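# Insert piston rod-first into cylinder, crown below rim

## Task

Lower the piston into the cylinder with the rod end leading, and keep pushing until the piston crown sits lower than the cylinder's upper rim.

## Robot and tools

Robot: two 6-joint arms with parallel-finger grippers, left_arm and right_arm. Base roots in the scene frame: left_arm at (-0.001, +0.320, +0.037) m, right_arm at (+0.017, -0.300, +0.045) m, both nearly unrotated. Scene frame: origin at table-top height midway between the nominal bases, +x out over the table, +z up, left_arm on the +y side (arm names do not match image sides). A camera stand sits behind the arms. Loose objects may occasionally get nudged by something external.

Row layout: every motion command is a row of 14 numbers covering both arms, even if one arm stays still: left_arm's 6 joints plus its opening, then right_arm's 6 joints plus its opening. Joint order inside each arm (use exactly this): waist (joint1), elbow (joint3), wrist pitch (joint4), shoulder (joint2), wrist roll (joint6), wrist yaw (joint5). Joint values are absolute target angles in radians, not offsets. Nominal ranges: waist -2.618 to 3.054, shoulder 0.000 to 3.142, elbow 0.000 to 3.142, wrist pitch -1.571 to 1.571, wrist yaw -1.571 to 1.571, wrist roll -2.094 to 2.094. Real ends may differ by up to 0.059 rad; a target beyond that margin (and further out than the current angle) is rejected, and one past the real end is clipped, reported as "joint sent to its limit". Opening is an absolute command on -1 (closed) to +1 (fully open, pad gap 0.094 m). A 0 is a real command, so to leave a gripper alone resend its current value.

Tools:
- execute_actions(actions, cameras): actions is a list of actions; each action is up to 15 rows, one per 1/30 s step, the last row held to fill 15 steps. Per-step, waist/shoulder/elbow targets stay within 0.339 rad of measured angle and wrist joints within 2.2; if a row would move a gripper more than 200 mm it is scaled back. An empty list returns full state and all cameras.
- move(target, speed, blend, opening_speed, grip_force, blocking, cameras): target is one 14-number row or a list of up to 15 rows (absolute joint angles as above), all sharing at most 10 s. speed in rad/s for the joint with furthest to travel, 0.01 to 12.57, default 0.5; one value or one per target. blend in rad rounds intermediate corners (0 = stop at each). opening_speed: rate of the opening command per second on the -1..1 scale, at least 0.2. grip_force: newtons per pad, 10 to 50 (full), one value or one per arm; persists; lower forces close slowly. blocking=false returns after about 0.5 s while motion continues; a new move replaces it. Joints move synchronously, so grippers travel on curves, with no collision avoidance.
- wait(seconds 0 to 10), stop(), zoom_image(camera, region [x0,y0,x1,y1] pixels, max 504x504) on cam_head_left, cam_head_right, cam_left_wrist or cam_right_wrist (all 896x504), read_manual(section "licences"), finished_scene(scene: current scene number) which ends the scene irreversibly.

Results: end_effector_position (m) and end_effector_quat_wxyz in the scene frame; the point lies between the pads about 1 cm behind the tips; fingers point along gripper +z and close along its y. Readings may be off a few cm. Joint positions and Joint velocities list each arm in the joint order above plus pad gap (m). Joint targets show what joints are currently driven toward; resend them to hold still. Tool commands show current openings. grip_measured uses the opening scale and reads slightly wide when empty; on a held hard part it reads up to about 0.064 below the part's width. Squeeze rises about 1 N per 0.001 below first contact and jumps to the force limit near 20 N. Release by commanding well above grip_measured. Joint torques follow joint order without gripper, include gravity, and wrap at ±28 N m for numbers 1, 2 and 4. move adds a "move:" line: done, off_target (at rest but over 0.035 rad off), moving, held (step withheld by a check or clearance stop) or fault, plus limits=held if steps were withheld. "joint command not followed" means the clearance check altered targets. MOTOR HOT appears at 75 °C; at 90 °C that arm folds and idles, at 100 °C it goes limp. Holding loads, stretching out or pushing against unreachable poses heats motors.

Cameras: calibration (K, distortion, T_world_to_cam) is given for each camera; head cameras may be shifted up to about 2.3° and 9 mm, and wrist camera images can lag arm motion.

Avoid: dropping the piston or releasing it while moving, letting anything leave the table, fast impacts with the cylinder or table, hard pressing, arms touching or one gripper clamping the other's fingers, strain on the wrist camera cables, and fault stops. Approach contacts slowly, close gently on the part, and check insertion visually before finishing.

Each tool is called in YAML: its name, and indented under it one key for each argument.

## Session

execute_actions:
  actions: []

Scene clock: 0.00 s.
left_arm: end_effector_position=(+0.3851, +0.3316, +0.1228) grip_measured=+1.000 end_effector_quat_wxyz=(+0.538, -0.023, +0.841, -0.056) | right_arm: end_effector_position=(+0.4177, -0.3083, +0.1475) grip_measured=+1.000 end_effector_quat_wxyz=(+0.589, +0.012, +0.808, -0.003)
Joint names: [waist, elbow, wrist pitch, shoulder, wrist roll, wrist yaw]
Joint positions: left_arm=[0.111 0.379 0.665 1.479 -0.056 0.165 0.094] | right_arm=[0.004 0.366 0.866 1.543 0.009 -0.003 0.094]
Joint velocities: within noise
Joint torques (N m): no reading
Motor temperatures (°C): left_arm=[29 28 30 27 27 27 25] | right_arm=[30 31 29 28 28 29 28]
Heat: left arm: 30 °C; right arm: 31 °C.
Joint targets: left_arm=[0.111 0.388 0.667 1.470 -0.055 0.167] | right_arm=[0.004 0.374 0.870 1.536 0.008 -0.003]
Tool commands: left_gripper/opening=+1.0 right_gripper/opening=+1.0

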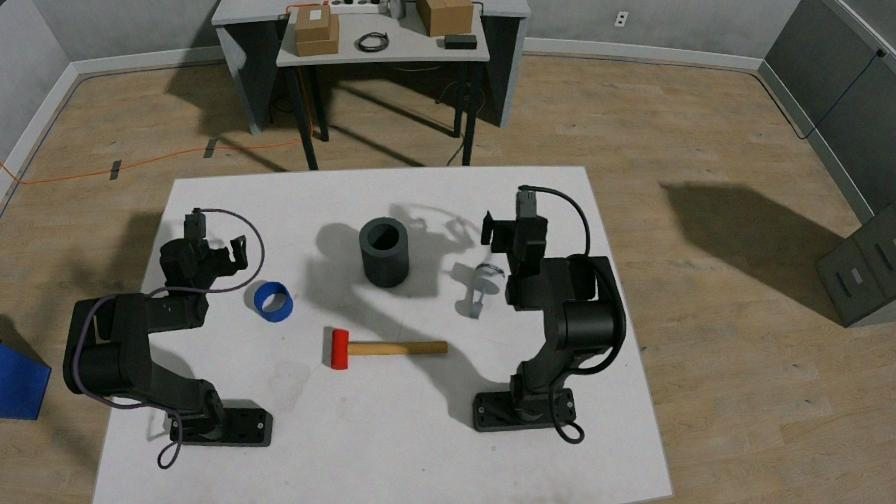

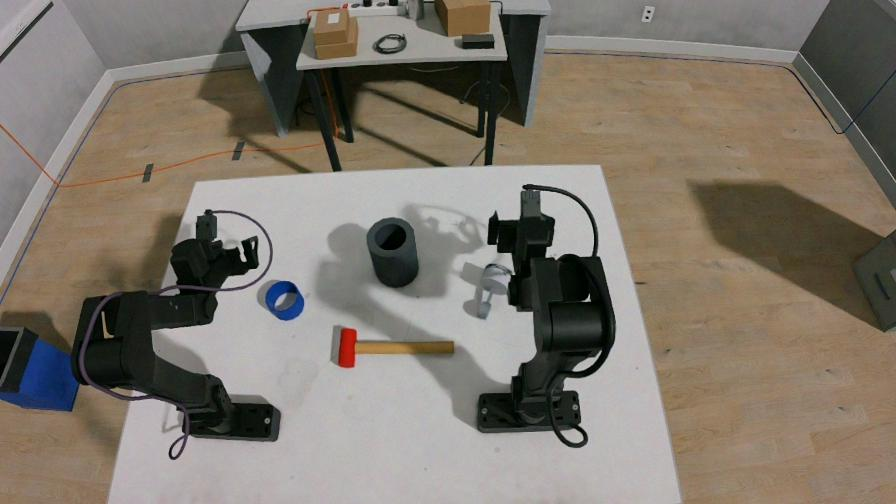

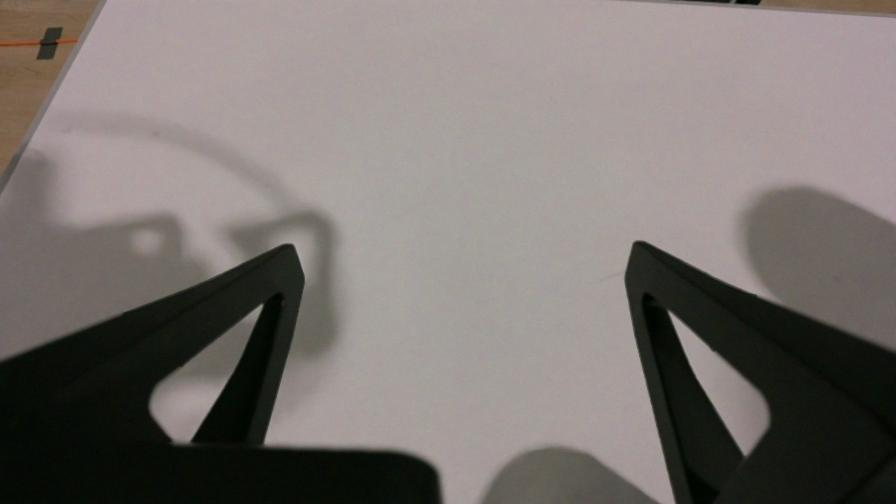

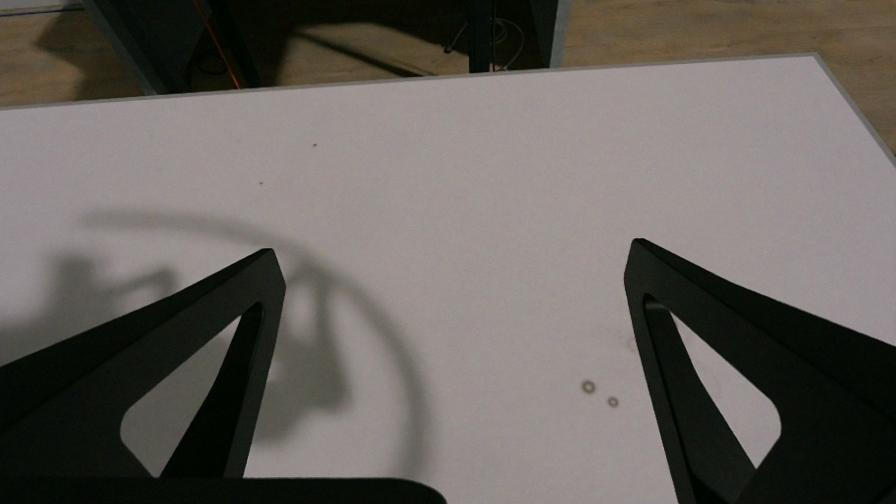

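zoom_image:
  camera: "cam_head_left"
  region: [330, 180, 550, 340]

zoom_image:
  camera: "cam_head_right"
  region: [330, 180, 550, 340]

zoom_image:
  camera: "cam_head_left"
  region: [440, 230, 540, 330]

zoom_image:
  camera: "cam_head_right"
  region: [440, 230, 540, 330]

Scaled by 2.291 from the camera's 896x504 image, which has a finer 1280x720 frame.

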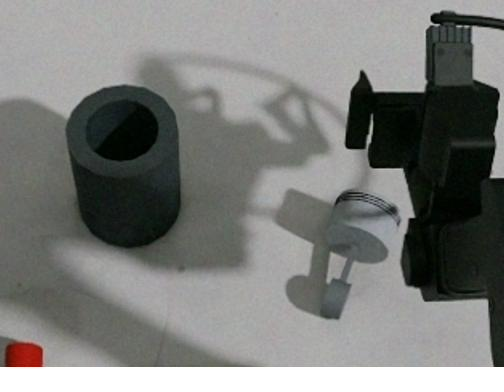

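Scaled by 2.291 from the camera's 896x504 image, which has a finer 1280x720 frame.

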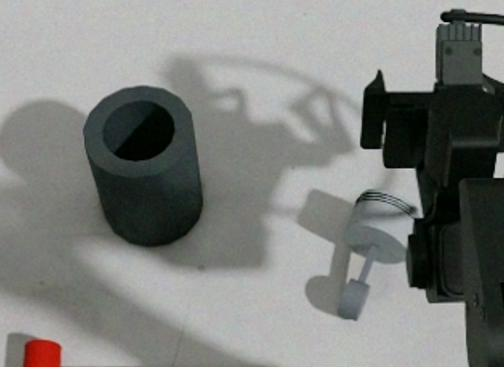

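Scaled by 5.040 from the camera's 896x504 image, which has a finer 1280x720 frame.

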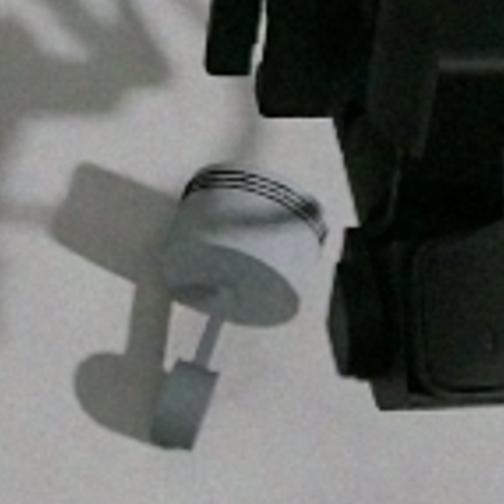

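Scaled by 5.040 from the camera's 896x504 image, which has a finer 1280x720 frame.

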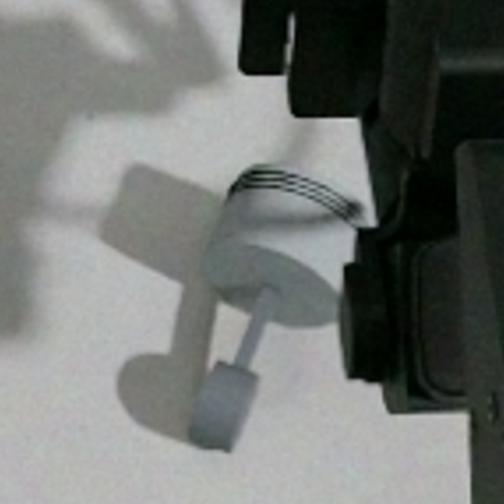

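move:
  target: [0.111, 0.388, 0.667, 1.470, -0.055, 0.167, 1.0, 0.0986, 0.888, -0.788, 1.007, 0.0, 0.0, 1.0]
  speed: 1.0
  cameras: ["all"]

Scene clock: 23.77 s.
left_arm: end_effector_position=(+0.3851, +0.3316, +0.1228) grip_measured=+1.000 end_effector_quat_wxyz=(+0.538, -0.023, +0.841, -0.056) | right_arm: end_effector_position=(+0.2955, -0.2809, +0.2043) grip_measured=+1.000 end_effector_quat_wxyz=(+0.306, -0.029, +0.952, +0.012)
Joint names: [waist, elbow, wrist pitch, shoulder, wrist roll, wrist yaw]
Joint positions: left_arm=[0.111 0.379 0.665 1.479 -0.056 0.165 0.094] | right_arm=[0.092 0.857 -0.786 1.019 0.003 -0.003 0.094]
Joint torques (N m): left_arm=[-0.06 6.11 1.37 -4.57 0.02 0.04] | right_arm=[0.72 8.42 1.32 -3.08 -0.03 0.04]
Heat: left arm: 33 °C; right arm: 32 °C.
Joint targets: left_arm=[0.111 0.388 0.667 1.470 -0.055 0.167] | right_arm=[0.099 0.888 -0.788 1.007 0.000 0.000]
move: done
camera_calibration:
cam_right_wrist: T_world_to_cam=[[0.0510846, -0.997167, -0.0552133, -0.284211], [-0.997179, -0.0539731, 0.0521559, 0.276702], [-0.0549882, 0.0523932, -0.997111, 0.358347], [0, 0, 0, 1]] pos_world=[0.310145, -0.287247, 0.327188]

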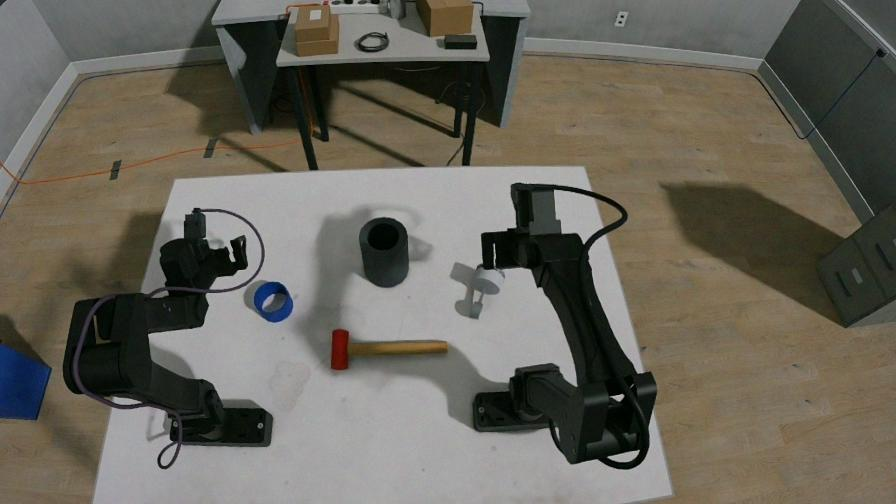

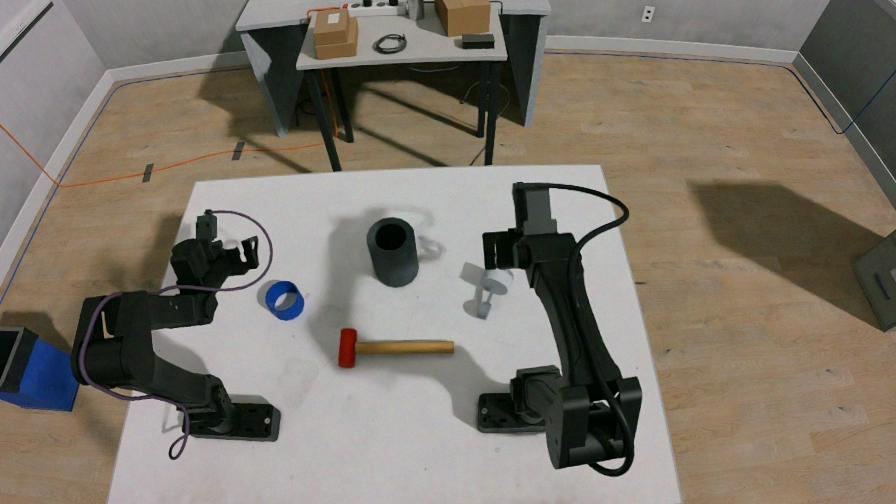

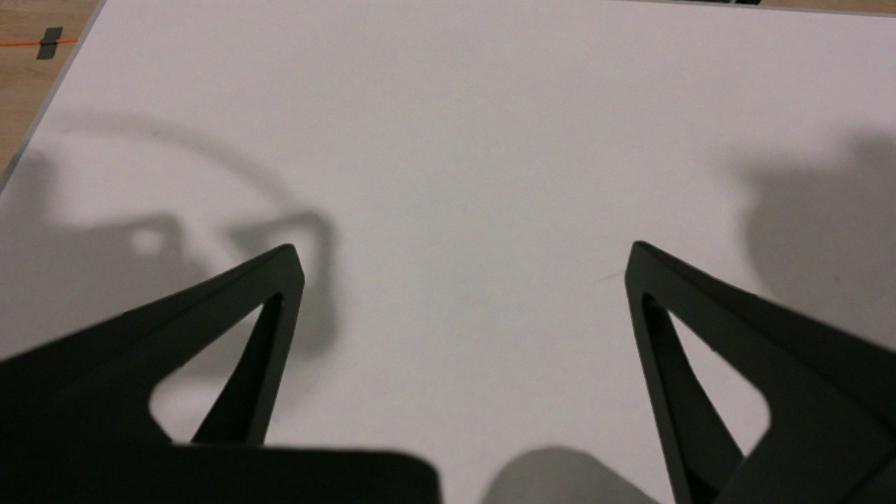

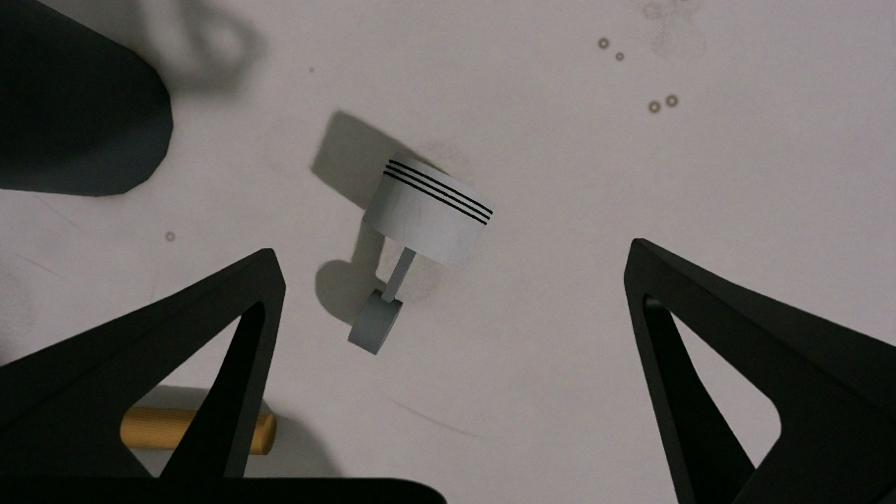

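zoom_image:
  camera: "cam_right_wrist"
  region: [300, 100, 540, 370]

zoom_image:
  camera: "cam_head_left"
  region: [330, 190, 530, 340]

zoom_image:
  camera: "cam_head_right"
  region: [330, 190, 530, 340]

Scaled by 1.867 from the camera's 896x504 image, which has a finer 1280x720 frame.

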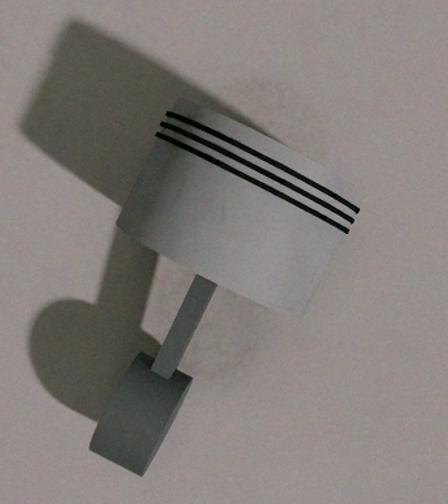

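Scaled by 2.520 from the camera's 896x504 image, which has a finer 1280x720 frame.

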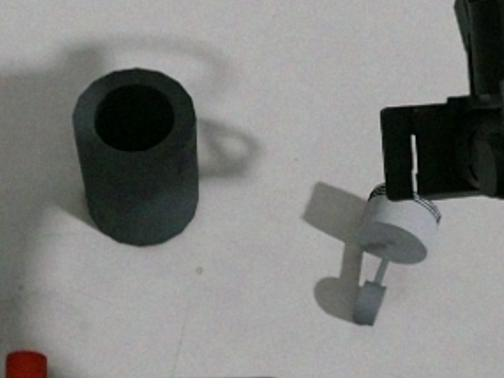

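Scaled by 2.520 from the camera's 896x504 image, which has a finer 1280x720 frame.

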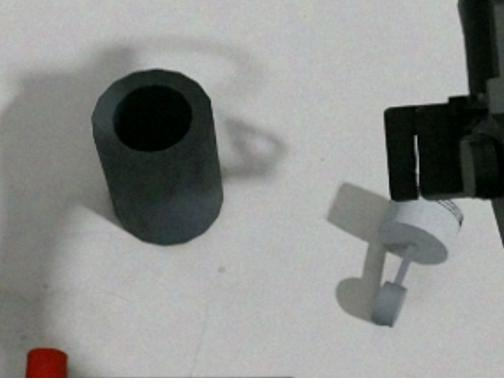

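zoom_image:
  camera: "cam_right_wrist"
  region: [350, 140, 510, 280]

zoom_image:
  camera: "cam_head_right"
  region: [365, 210, 425, 290]

zoom_image:
  camera: "cam_head_left"
  region: [355, 210, 415, 290]

Scaled by 3.150 from the camera's 896x504 image, which has a finer 1280x720 frame.

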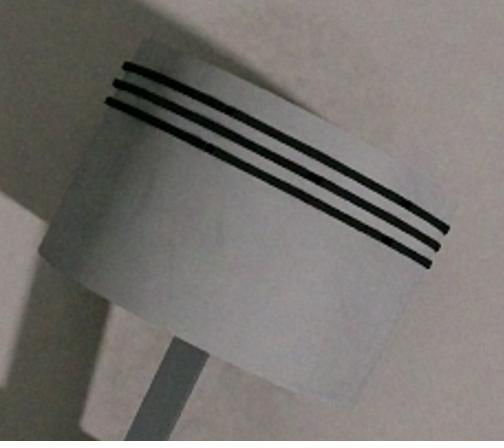

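Scaled by 6.300 from the camera's 896x504 image, which has a finer 1280x720 frame.

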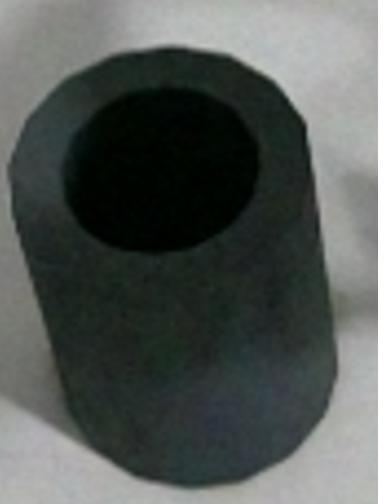

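Scaled by 6.300 from the camera's 896x504 image, which has a finer 1280x720 frame.

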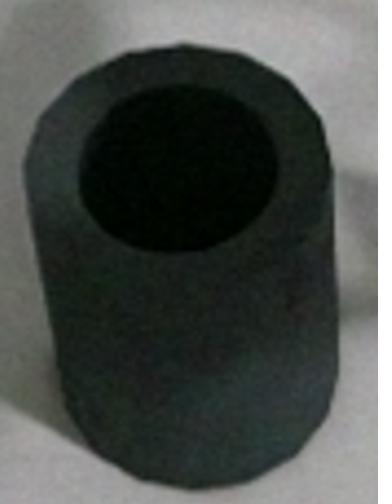

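move:
  target: [0.111, 0.388, 0.667, 1.470, -0.055, 0.167, 1.0, 0.048, 1.651, -1.4421, 2.1317, 0.4022, -0.1569, 1.0]
  speed: 0.9
  cameras: ["all"]

Scene clock: 53.90 s.
left_arm: end_effector_position=(+0.3851, +0.3316, +0.1228) grip_measured=+1.000 end_effector_quat_wxyz=(+0.538, -0.023, +0.841, -0.056) | right_arm: end_effector_position=(+0.3300, -0.2643, +0.0900) grip_measured=+1.000 end_effector_quat_wxyz=(-0.193, +0.192, +0.962, +0.034)
Joint names: [waist, elbow, wrist pitch, shoulder, wrist roll, wrist yaw]
Joint positions: left_arm=[0.111 0.379 0.665 1.479 -0.056 0.165 0.094] | right_arm=[0.054 1.624 -1.433 2.127 0.392 -0.149 0.094]
Joint torques (N m): left_arm=[-0.05 6.09 1.37 -4.57 0.02 0.04] | right_arm=[-0.59 6.6 -0.7 -9.98 0.11 -0.17]
Heat: left arm: 34 °C; right arm: 32 °C.
Joint targets: left_arm=[0.111 0.388 0.667 1.470 -0.055 0.167] | right_arm=[0.048 1.651 -1.442 2.132 0.402 -0.157]
move: done
camera_calibration:
cam_right_wrist: T_world_to_cam=[[-0.427035, -0.904198, -0.0082143, -0.0975601], [-0.439004, 0.199374, 0.876085, 0.126483], [-0.790517, 0.377725, -0.482086, 0.527877], [0, 0, 0, 1]] pos_world=[0.43116, -0.312823, 0.142871]

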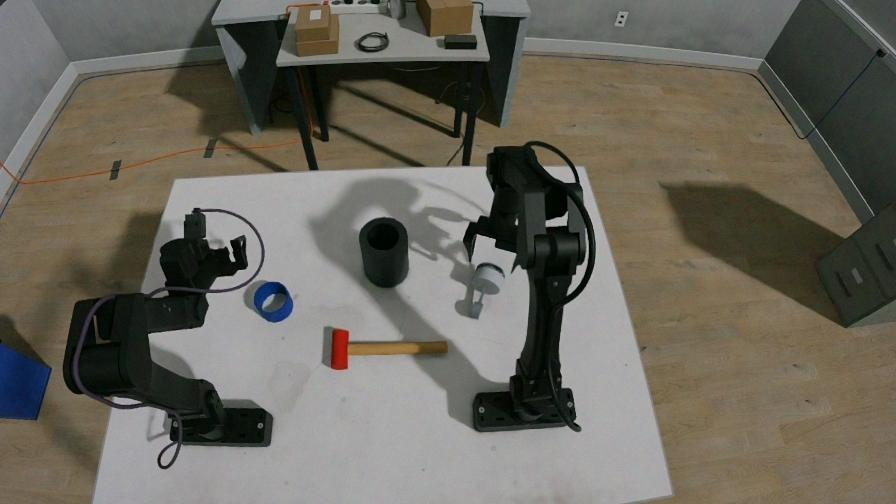

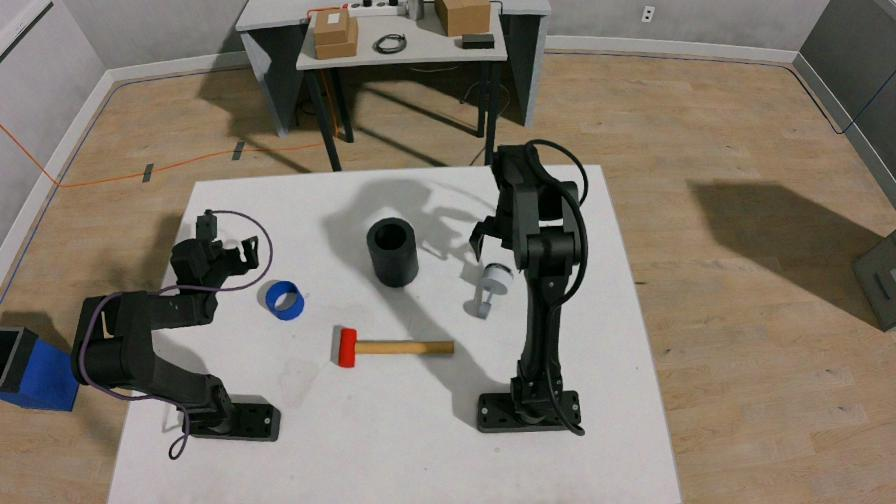

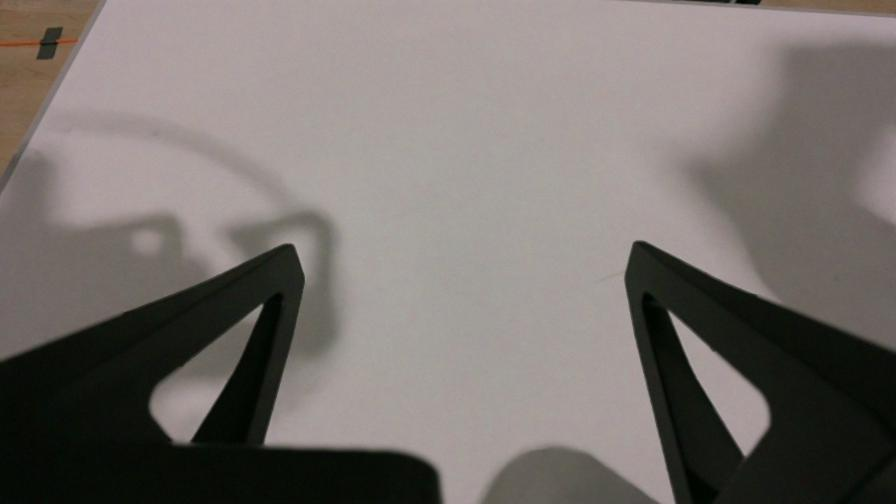

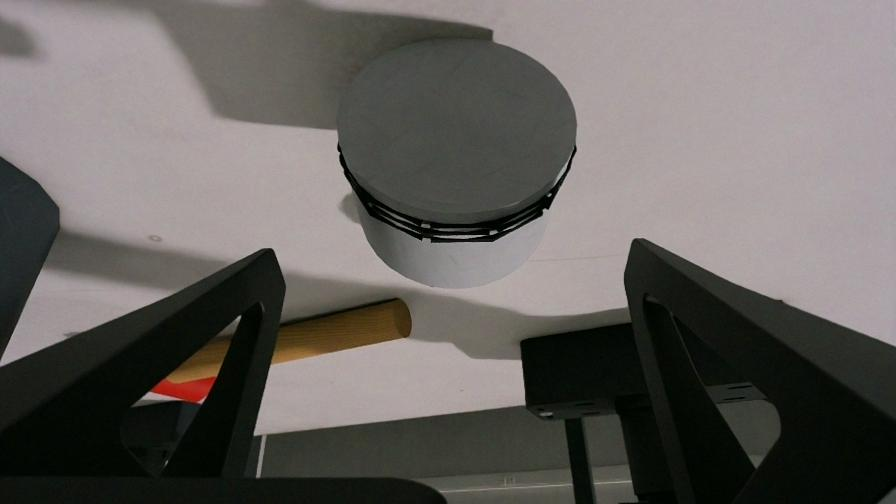

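zoom_image:
  camera: "cam_right_wrist"
  region: [240, 20, 680, 320]

zoom_image:
  camera: "cam_head_left"
  region: [440, 190, 560, 330]

zoom_image:
  camera: "cam_head_right"
  region: [440, 190, 560, 330]

Scaled by 1.145 from the camera's 896x504 image, which has a finer 1280x720 frame.

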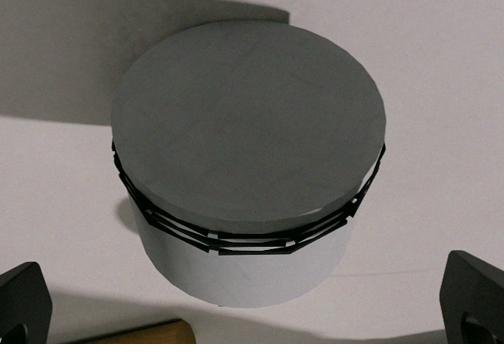

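Scaled by 3.600 from the camera's 896x504 image, which has a finer 1280x720 frame.

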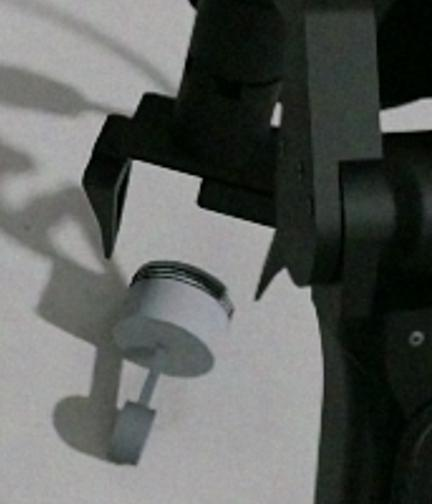

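Scaled by 3.600 from the camera's 896x504 image, which has a finer 1280x720 frame.

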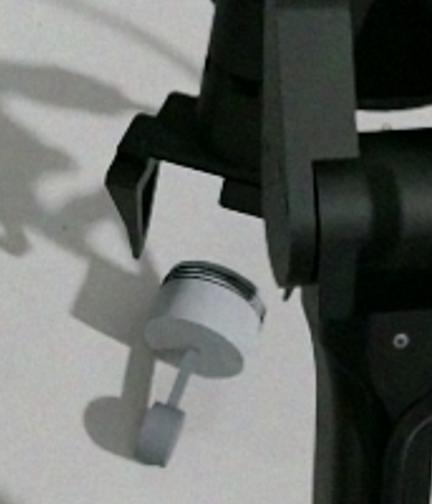

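move:
  target: [0.111, 0.388, 0.667, 1.470, -0.055, 0.167, 1.0, 0.0316, 1.590, -1.3001, 2.2074, 0.4033, -0.1572, 1.0]
  speed: 0.5
  cameras: ["cam_right_wrist", "cam_head_left", "cam_head_right"]

zoom_image:
  camera: "cam_head_left"
  region: [440, 190, 560, 330]

Scene clock: 69.63 s.
left_arm: end_effector_position=(+0.3851, +0.3316, +0.1228) grip_measured=+1.000 end_effector_quat_wxyz=(+0.538, -0.023, +0.841, -0.056) | right_arm: end_effector_position=(+0.3447, -0.2695, +0.0540) grip_measured=+1.000 end_effector_quat_wxyz=(-0.180, +0.200, +0.962, +0.039)
Joint names: [waist, elbow, wrist pitch, shoulder, wrist roll, wrist yaw]
Joint positions: left_arm=[0.111 0.379 0.665 1.479 -0.056 0.165 0.094] | right_arm=[0.037 1.597 -1.309 2.198 0.394 -0.15 0.094]
Joint torques (N m): left_arm=[-0.06 6.11 1.37 -4.56 0.01 0.04] | right_arm=[-0.44 3.82 -0.41 -9.92 0.09 -0.14]
Motor temperatures (°C): left_arm=[29 30 35 29 27 27 25] | right_arm=[30 32 30 30 28 29 28]
Heat: left arm: 35 °C; right arm: 32 °C.
Joint targets: left_arm=[0.111 0.388 0.667 1.470 -0.055 0.167] | right_arm=[0.031 1.590 -1.300 2.207 0.403 -0.157]
move: done
camera_calibration:
cam_right_wrist: T_world_to_cam=[[-0.443912, -0.895843, -0.0201745, -0.0876229], [-0.457793, 0.207378, 0.864535, 0.174916], [-0.770304, 0.393013, -0.502168, 0.522376], [0, 0, 0, 1]] pos_world=[0.443567, -0.320071, 0.109332]
Images, in order (width x height): cam_head_left 896x504, cam_head_right 896x504, cam_right_wrist 896x504.

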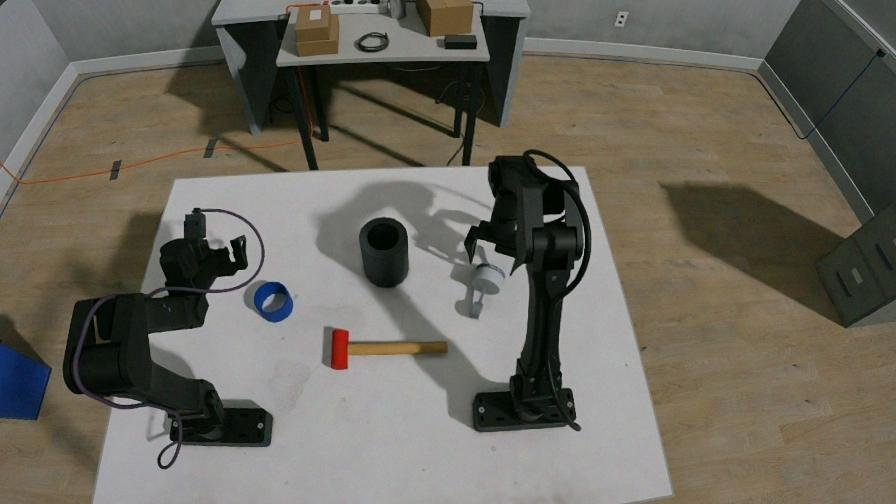

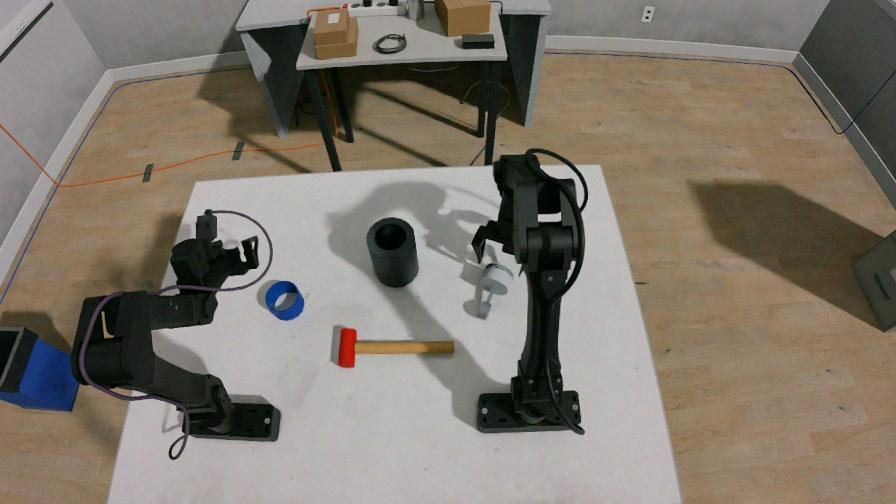

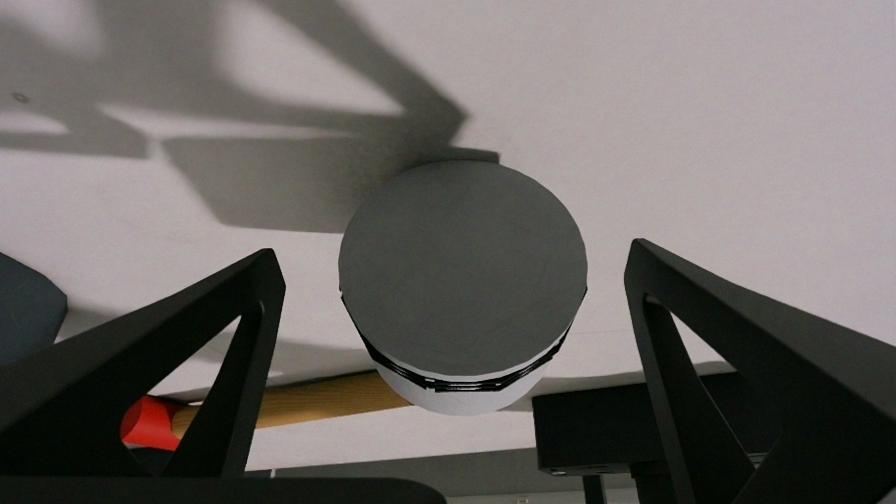

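Scaled by 3.600 from the camera's 896x504 image, which has a finer 1280x720 frame.

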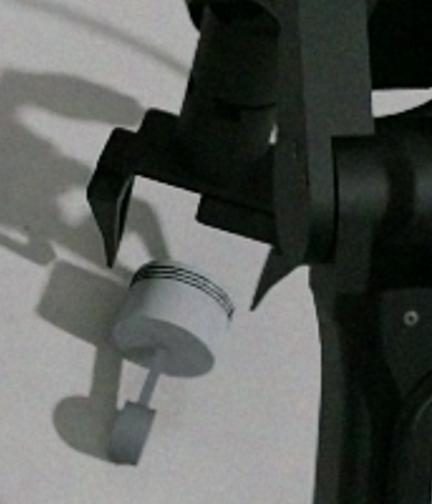

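move:
  target:
    - [0.111, 0.388, 0.667, 1.470, -0.055, 0.167, 1.0, 0.0316, 1.555, -1.265, 2.2074, 0.4033, -0.1572, 1.0]
    - [0.111, 0.388, 0.667, 1.470, -0.055, 0.167, 1.0, 0.0316, 1.555, -1.265, 2.2074, 0.4033, -0.1572, 0.3]
  speed: 0.3
  opening_speed: 0.8
  cameras: ["cam_right_wrist", "cam_head_left"]

zoom_image:
  camera: "cam_head_left"
  region: [440, 190, 560, 330]

Scene clock: 75.37 s.
left_arm: end_effector_position=(+0.3851, +0.3316, +0.1228) grip_measured=+1.000 end_effector_quat_wxyz=(+0.538, -0.023, +0.841, -0.056) | right_arm: end_effector_position=(+0.3427, -0.2695, +0.0463) grip_measured=+0.442 end_effector_quat_wxyz=(-0.178, +0.201, +0.963, +0.039)
Joint names: [waist, elbow, wrist pitch, shoulder, wrist roll, wrist yaw]
Joint positions: left_arm=[0.111 0.379 0.665 1.479 -0.056 0.165 0.094] | right_arm=[0.037 1.566 -1.274 2.198 0.394 -0.15 0.068]
Joint torques (N m): left_arm=[-0.06 6.11 1.37 -4.57 0.01 0.04] | right_arm=[-0.42 3.55 -0.4 -9.92 0.11 -0.15]
Heat: left arm: 35 °C; right arm: 32 °C.
Joint targets: left_arm=[0.111 0.388 0.667 1.470 -0.055 0.167] | right_arm=[0.031 1.555 -1.265 2.207 0.403 -0.157]
move: done
camera_calibration:
cam_right_wrist: T_world_to_cam=[[-0.44427, -0.895621, -0.0220616, -0.0883756], [-0.460938, 0.207393, 0.862858, 0.181814], [-0.768219, 0.393511, -0.504964, 0.516412], [0, 0, 0, 1]] pos_world=[0.44126, -0.320072, 0.10194]
Images, in order (width x height): cam_head_left 896x504, cam_right_wrist 896x504.

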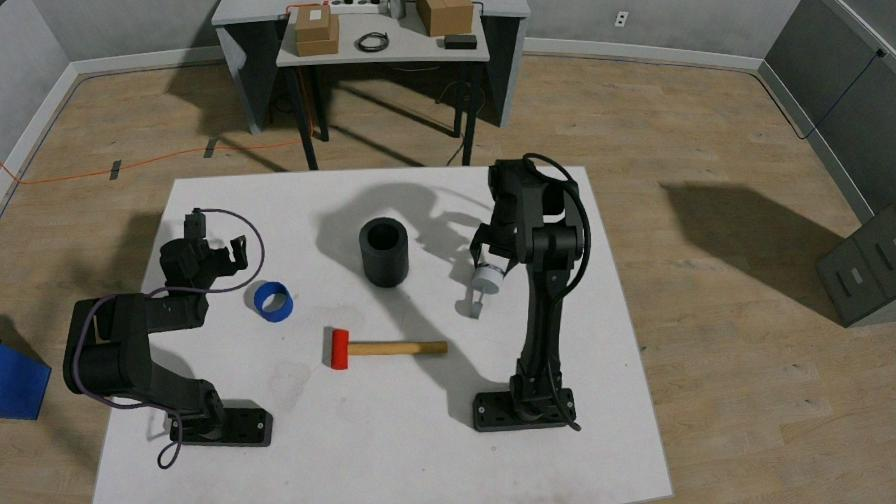

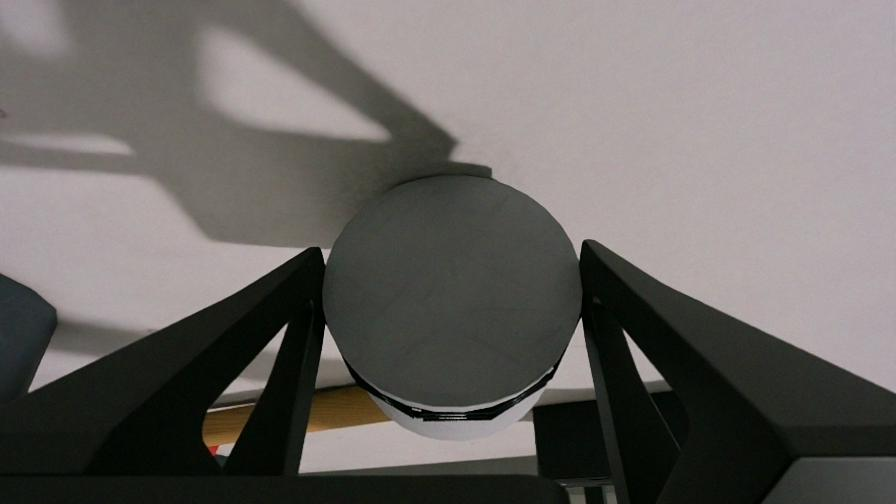

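Scaled by 3.600 from the camera's 896x504 image, which has a finer 1280x720 frame.

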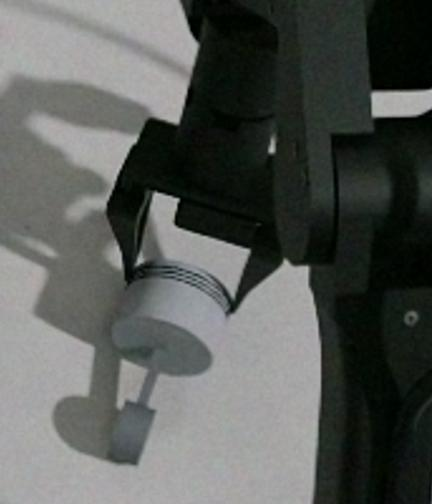

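zoom_image:
  camera: "cam_right_wrist"
  region: [180, 380, 640, 504]

Scaled by 1.096 from the camera's 896x504 image, which has a finer 1280x720 frame.

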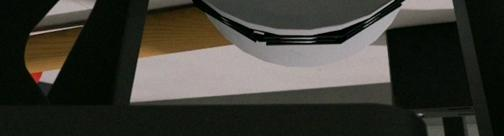

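move:
  target:
    - [-0.191, 0.329, 0.819, 1.456, -0.434, -0.081, 1.0, 0.04, 1.4993, -1.3245, 1.7248, 0.402, -0.157, 0.3]
    - [-0.795, 0.210, 1.122, 1.429, -1.192, -0.576, 1.0, 0.25, 1.1176, -0.1155, 1.3681, 0.0, 0.0, 0.3]
    - [-1.097, 0.150, 1.273, 1.415, -1.571, -0.823, 1.0, 0.664, 1.1176, -0.1155, 1.3681, 0.0, 0.0, 0.3]
  speed: 0.7
  blend: [0.1, 0.1, 0]
  cameras: ["all"]

zoom_image:
  camera: "cam_head_left"
  region: [320, 130, 480, 310]

zoom_image:
  camera: "cam_head_right"
  region: [320, 130, 480, 310]

Scene clock: 97.80 s.
left_arm: end_effector_position=(+0.2561, +0.1052, +0.1951) grip_measured=+1.000 end_effector_quat_wxyz=(+0.424, -0.421, +0.576, -0.558) | right_arm: end_effector_position=(+0.3750, -0.0286, +0.2851) grip_measured=+0.440 end_effector_quat_wxyz=(+0.476, -0.274, +0.819, +0.165)
Joint names: [waist, elbow, wrist pitch, shoulder, wrist roll, wrist yaw]
Joint positions: left_arm=[-1.092 0.16 1.252 1.437 -1.57 -0.809 0.094] | right_arm=[0.67 1.114 -0.212 1.417 0.005 -0.013 0.068]
Joint torques (N m): left_arm=[-0.5 3.82 1.43 -4.36 -0.01 -0.2] | right_arm=[-0.53 6.58 2.95 -10.7 -0.05 0.11]
Heat: left arm: 36 °C; right arm: 32 °C.
Joint targets: left_arm=[-1.097 0.150 1.273 1.415 -1.571 -0.823] | right_arm=[0.664 1.118 -0.115 1.368 0.000 0.000]
move: off_target (right_arm); right_arm: the wrist pitch is farthest, 0.096 rad from its target
camera_calibration:
cam_left_wrist: T_world_to_cam=[[0.0310281, -0.0900077, 0.995458, -0.191316], [-0.819445, -0.572558, -0.026228, 0.281269], [0.572318, -0.814908, -0.0915218, 0.0779878], [0, 0, 0, 1]] pos_world=[0.191787, 0.207376, 0.204962]
cam_right_wrist: T_world_to_cam=[[0.613015, -0.787639, -0.0619382, -0.234982], [-0.746499, -0.551751, -0.3719, 0.377998], [0.258749, 0.274217, -0.926204, 0.298624], [0, 0, 0, 1]] pos_world=[0.348954, -0.0584084, 0.40261]

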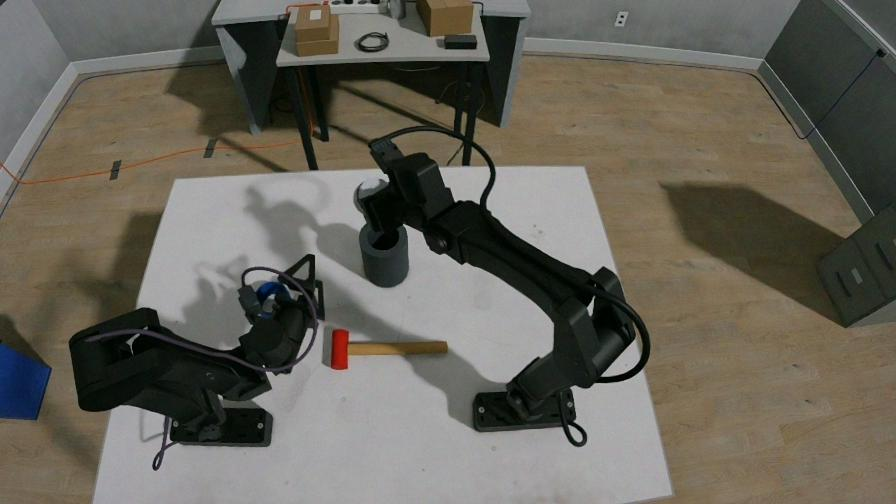

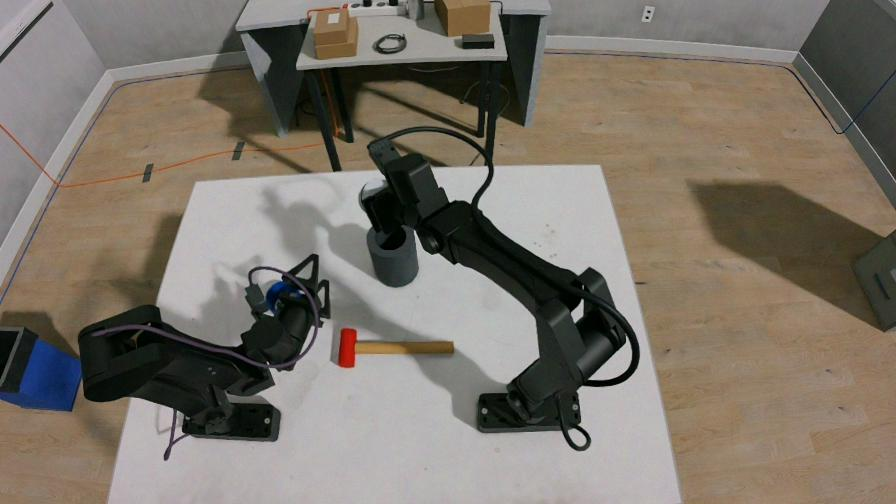

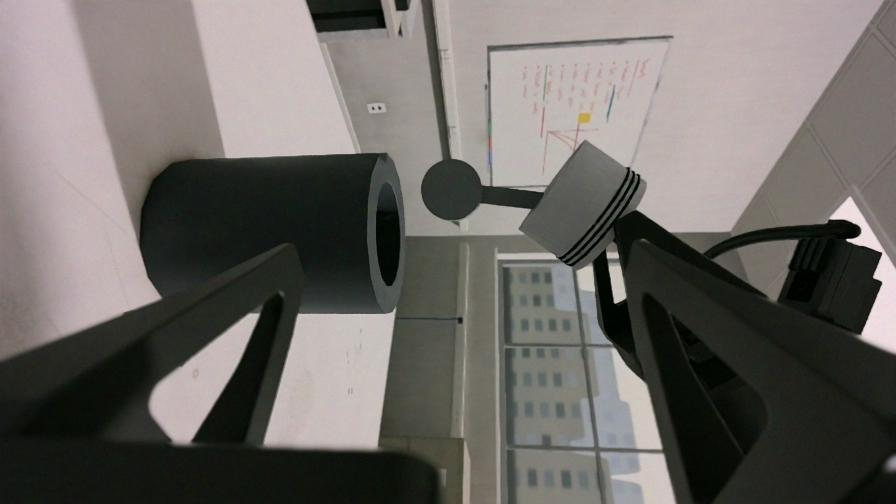

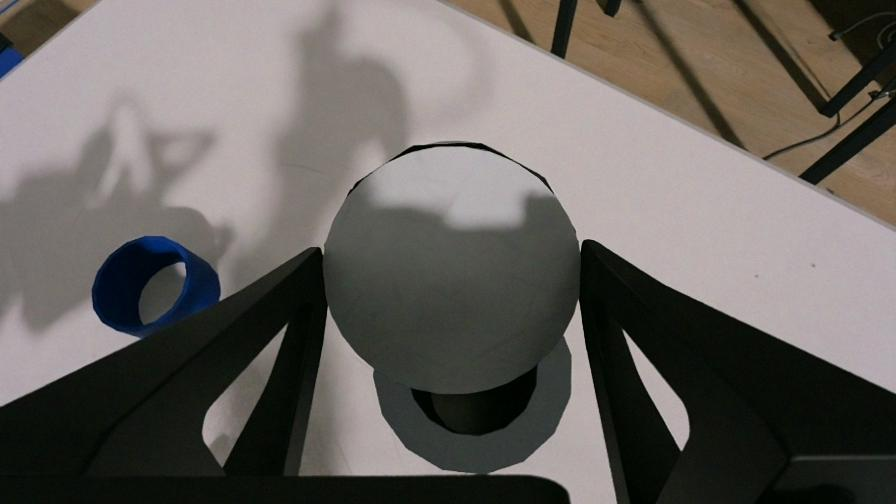

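Scaled by 2.800 from the camera's 896x504 image, which has a finer 1280x720 frame.

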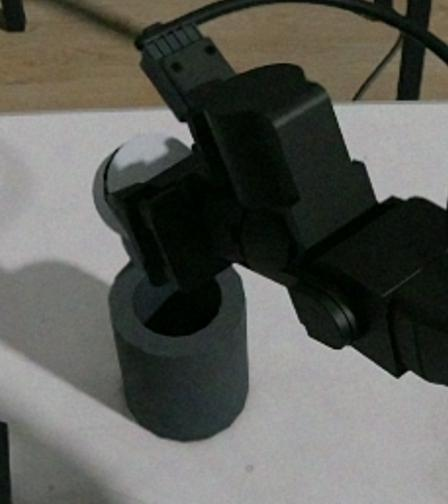

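Scaled by 2.800 from the camera's 896x504 image, which has a finer 1280x720 frame.

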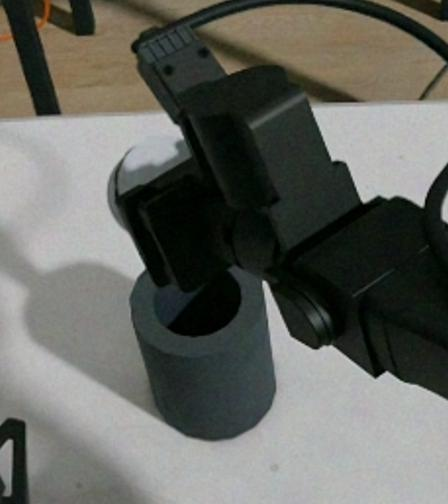

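zoom_image:
  camera: "cam_left_wrist"
  region: [360, 100, 700, 330]

zoom_image:
  camera: "cam_right_wrist"
  region: [300, 120, 620, 490]

Scaled by 1.482 from the camera's 896x504 image, which has a finer 1280x720 frame.

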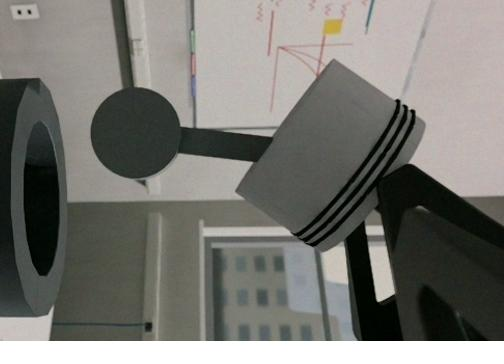

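Scaled by 1.362 from the camera's 896x504 image, which has a finer 1280x720 frame.

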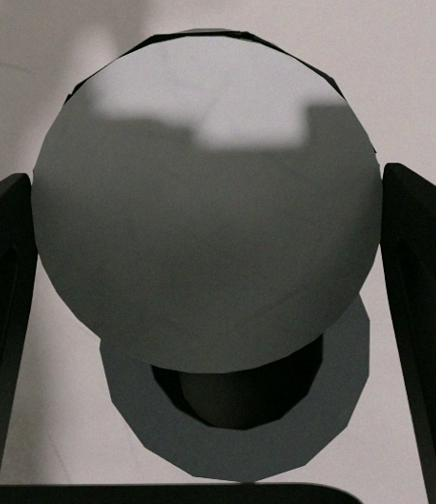

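zoom_image:
  camera: "cam_right_wrist"
  region: [420, 0, 896, 240]

zoom_image:
  camera: "cam_right_wrist"
  region: [0, 0, 130, 110]

Scaled by 1.059 from the camera's 896x504 image, which has a finer 1280x720 frame.

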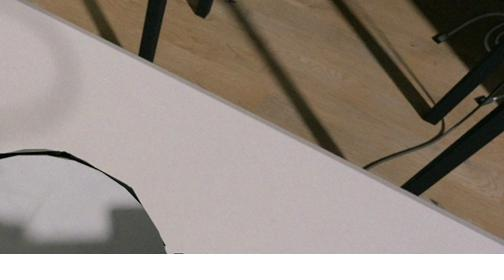

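Scaled by 3.877 from the camera's 896x504 image, which has a finer 1280x720 frame.

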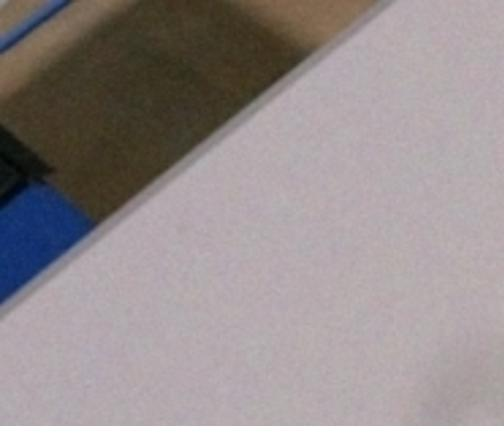

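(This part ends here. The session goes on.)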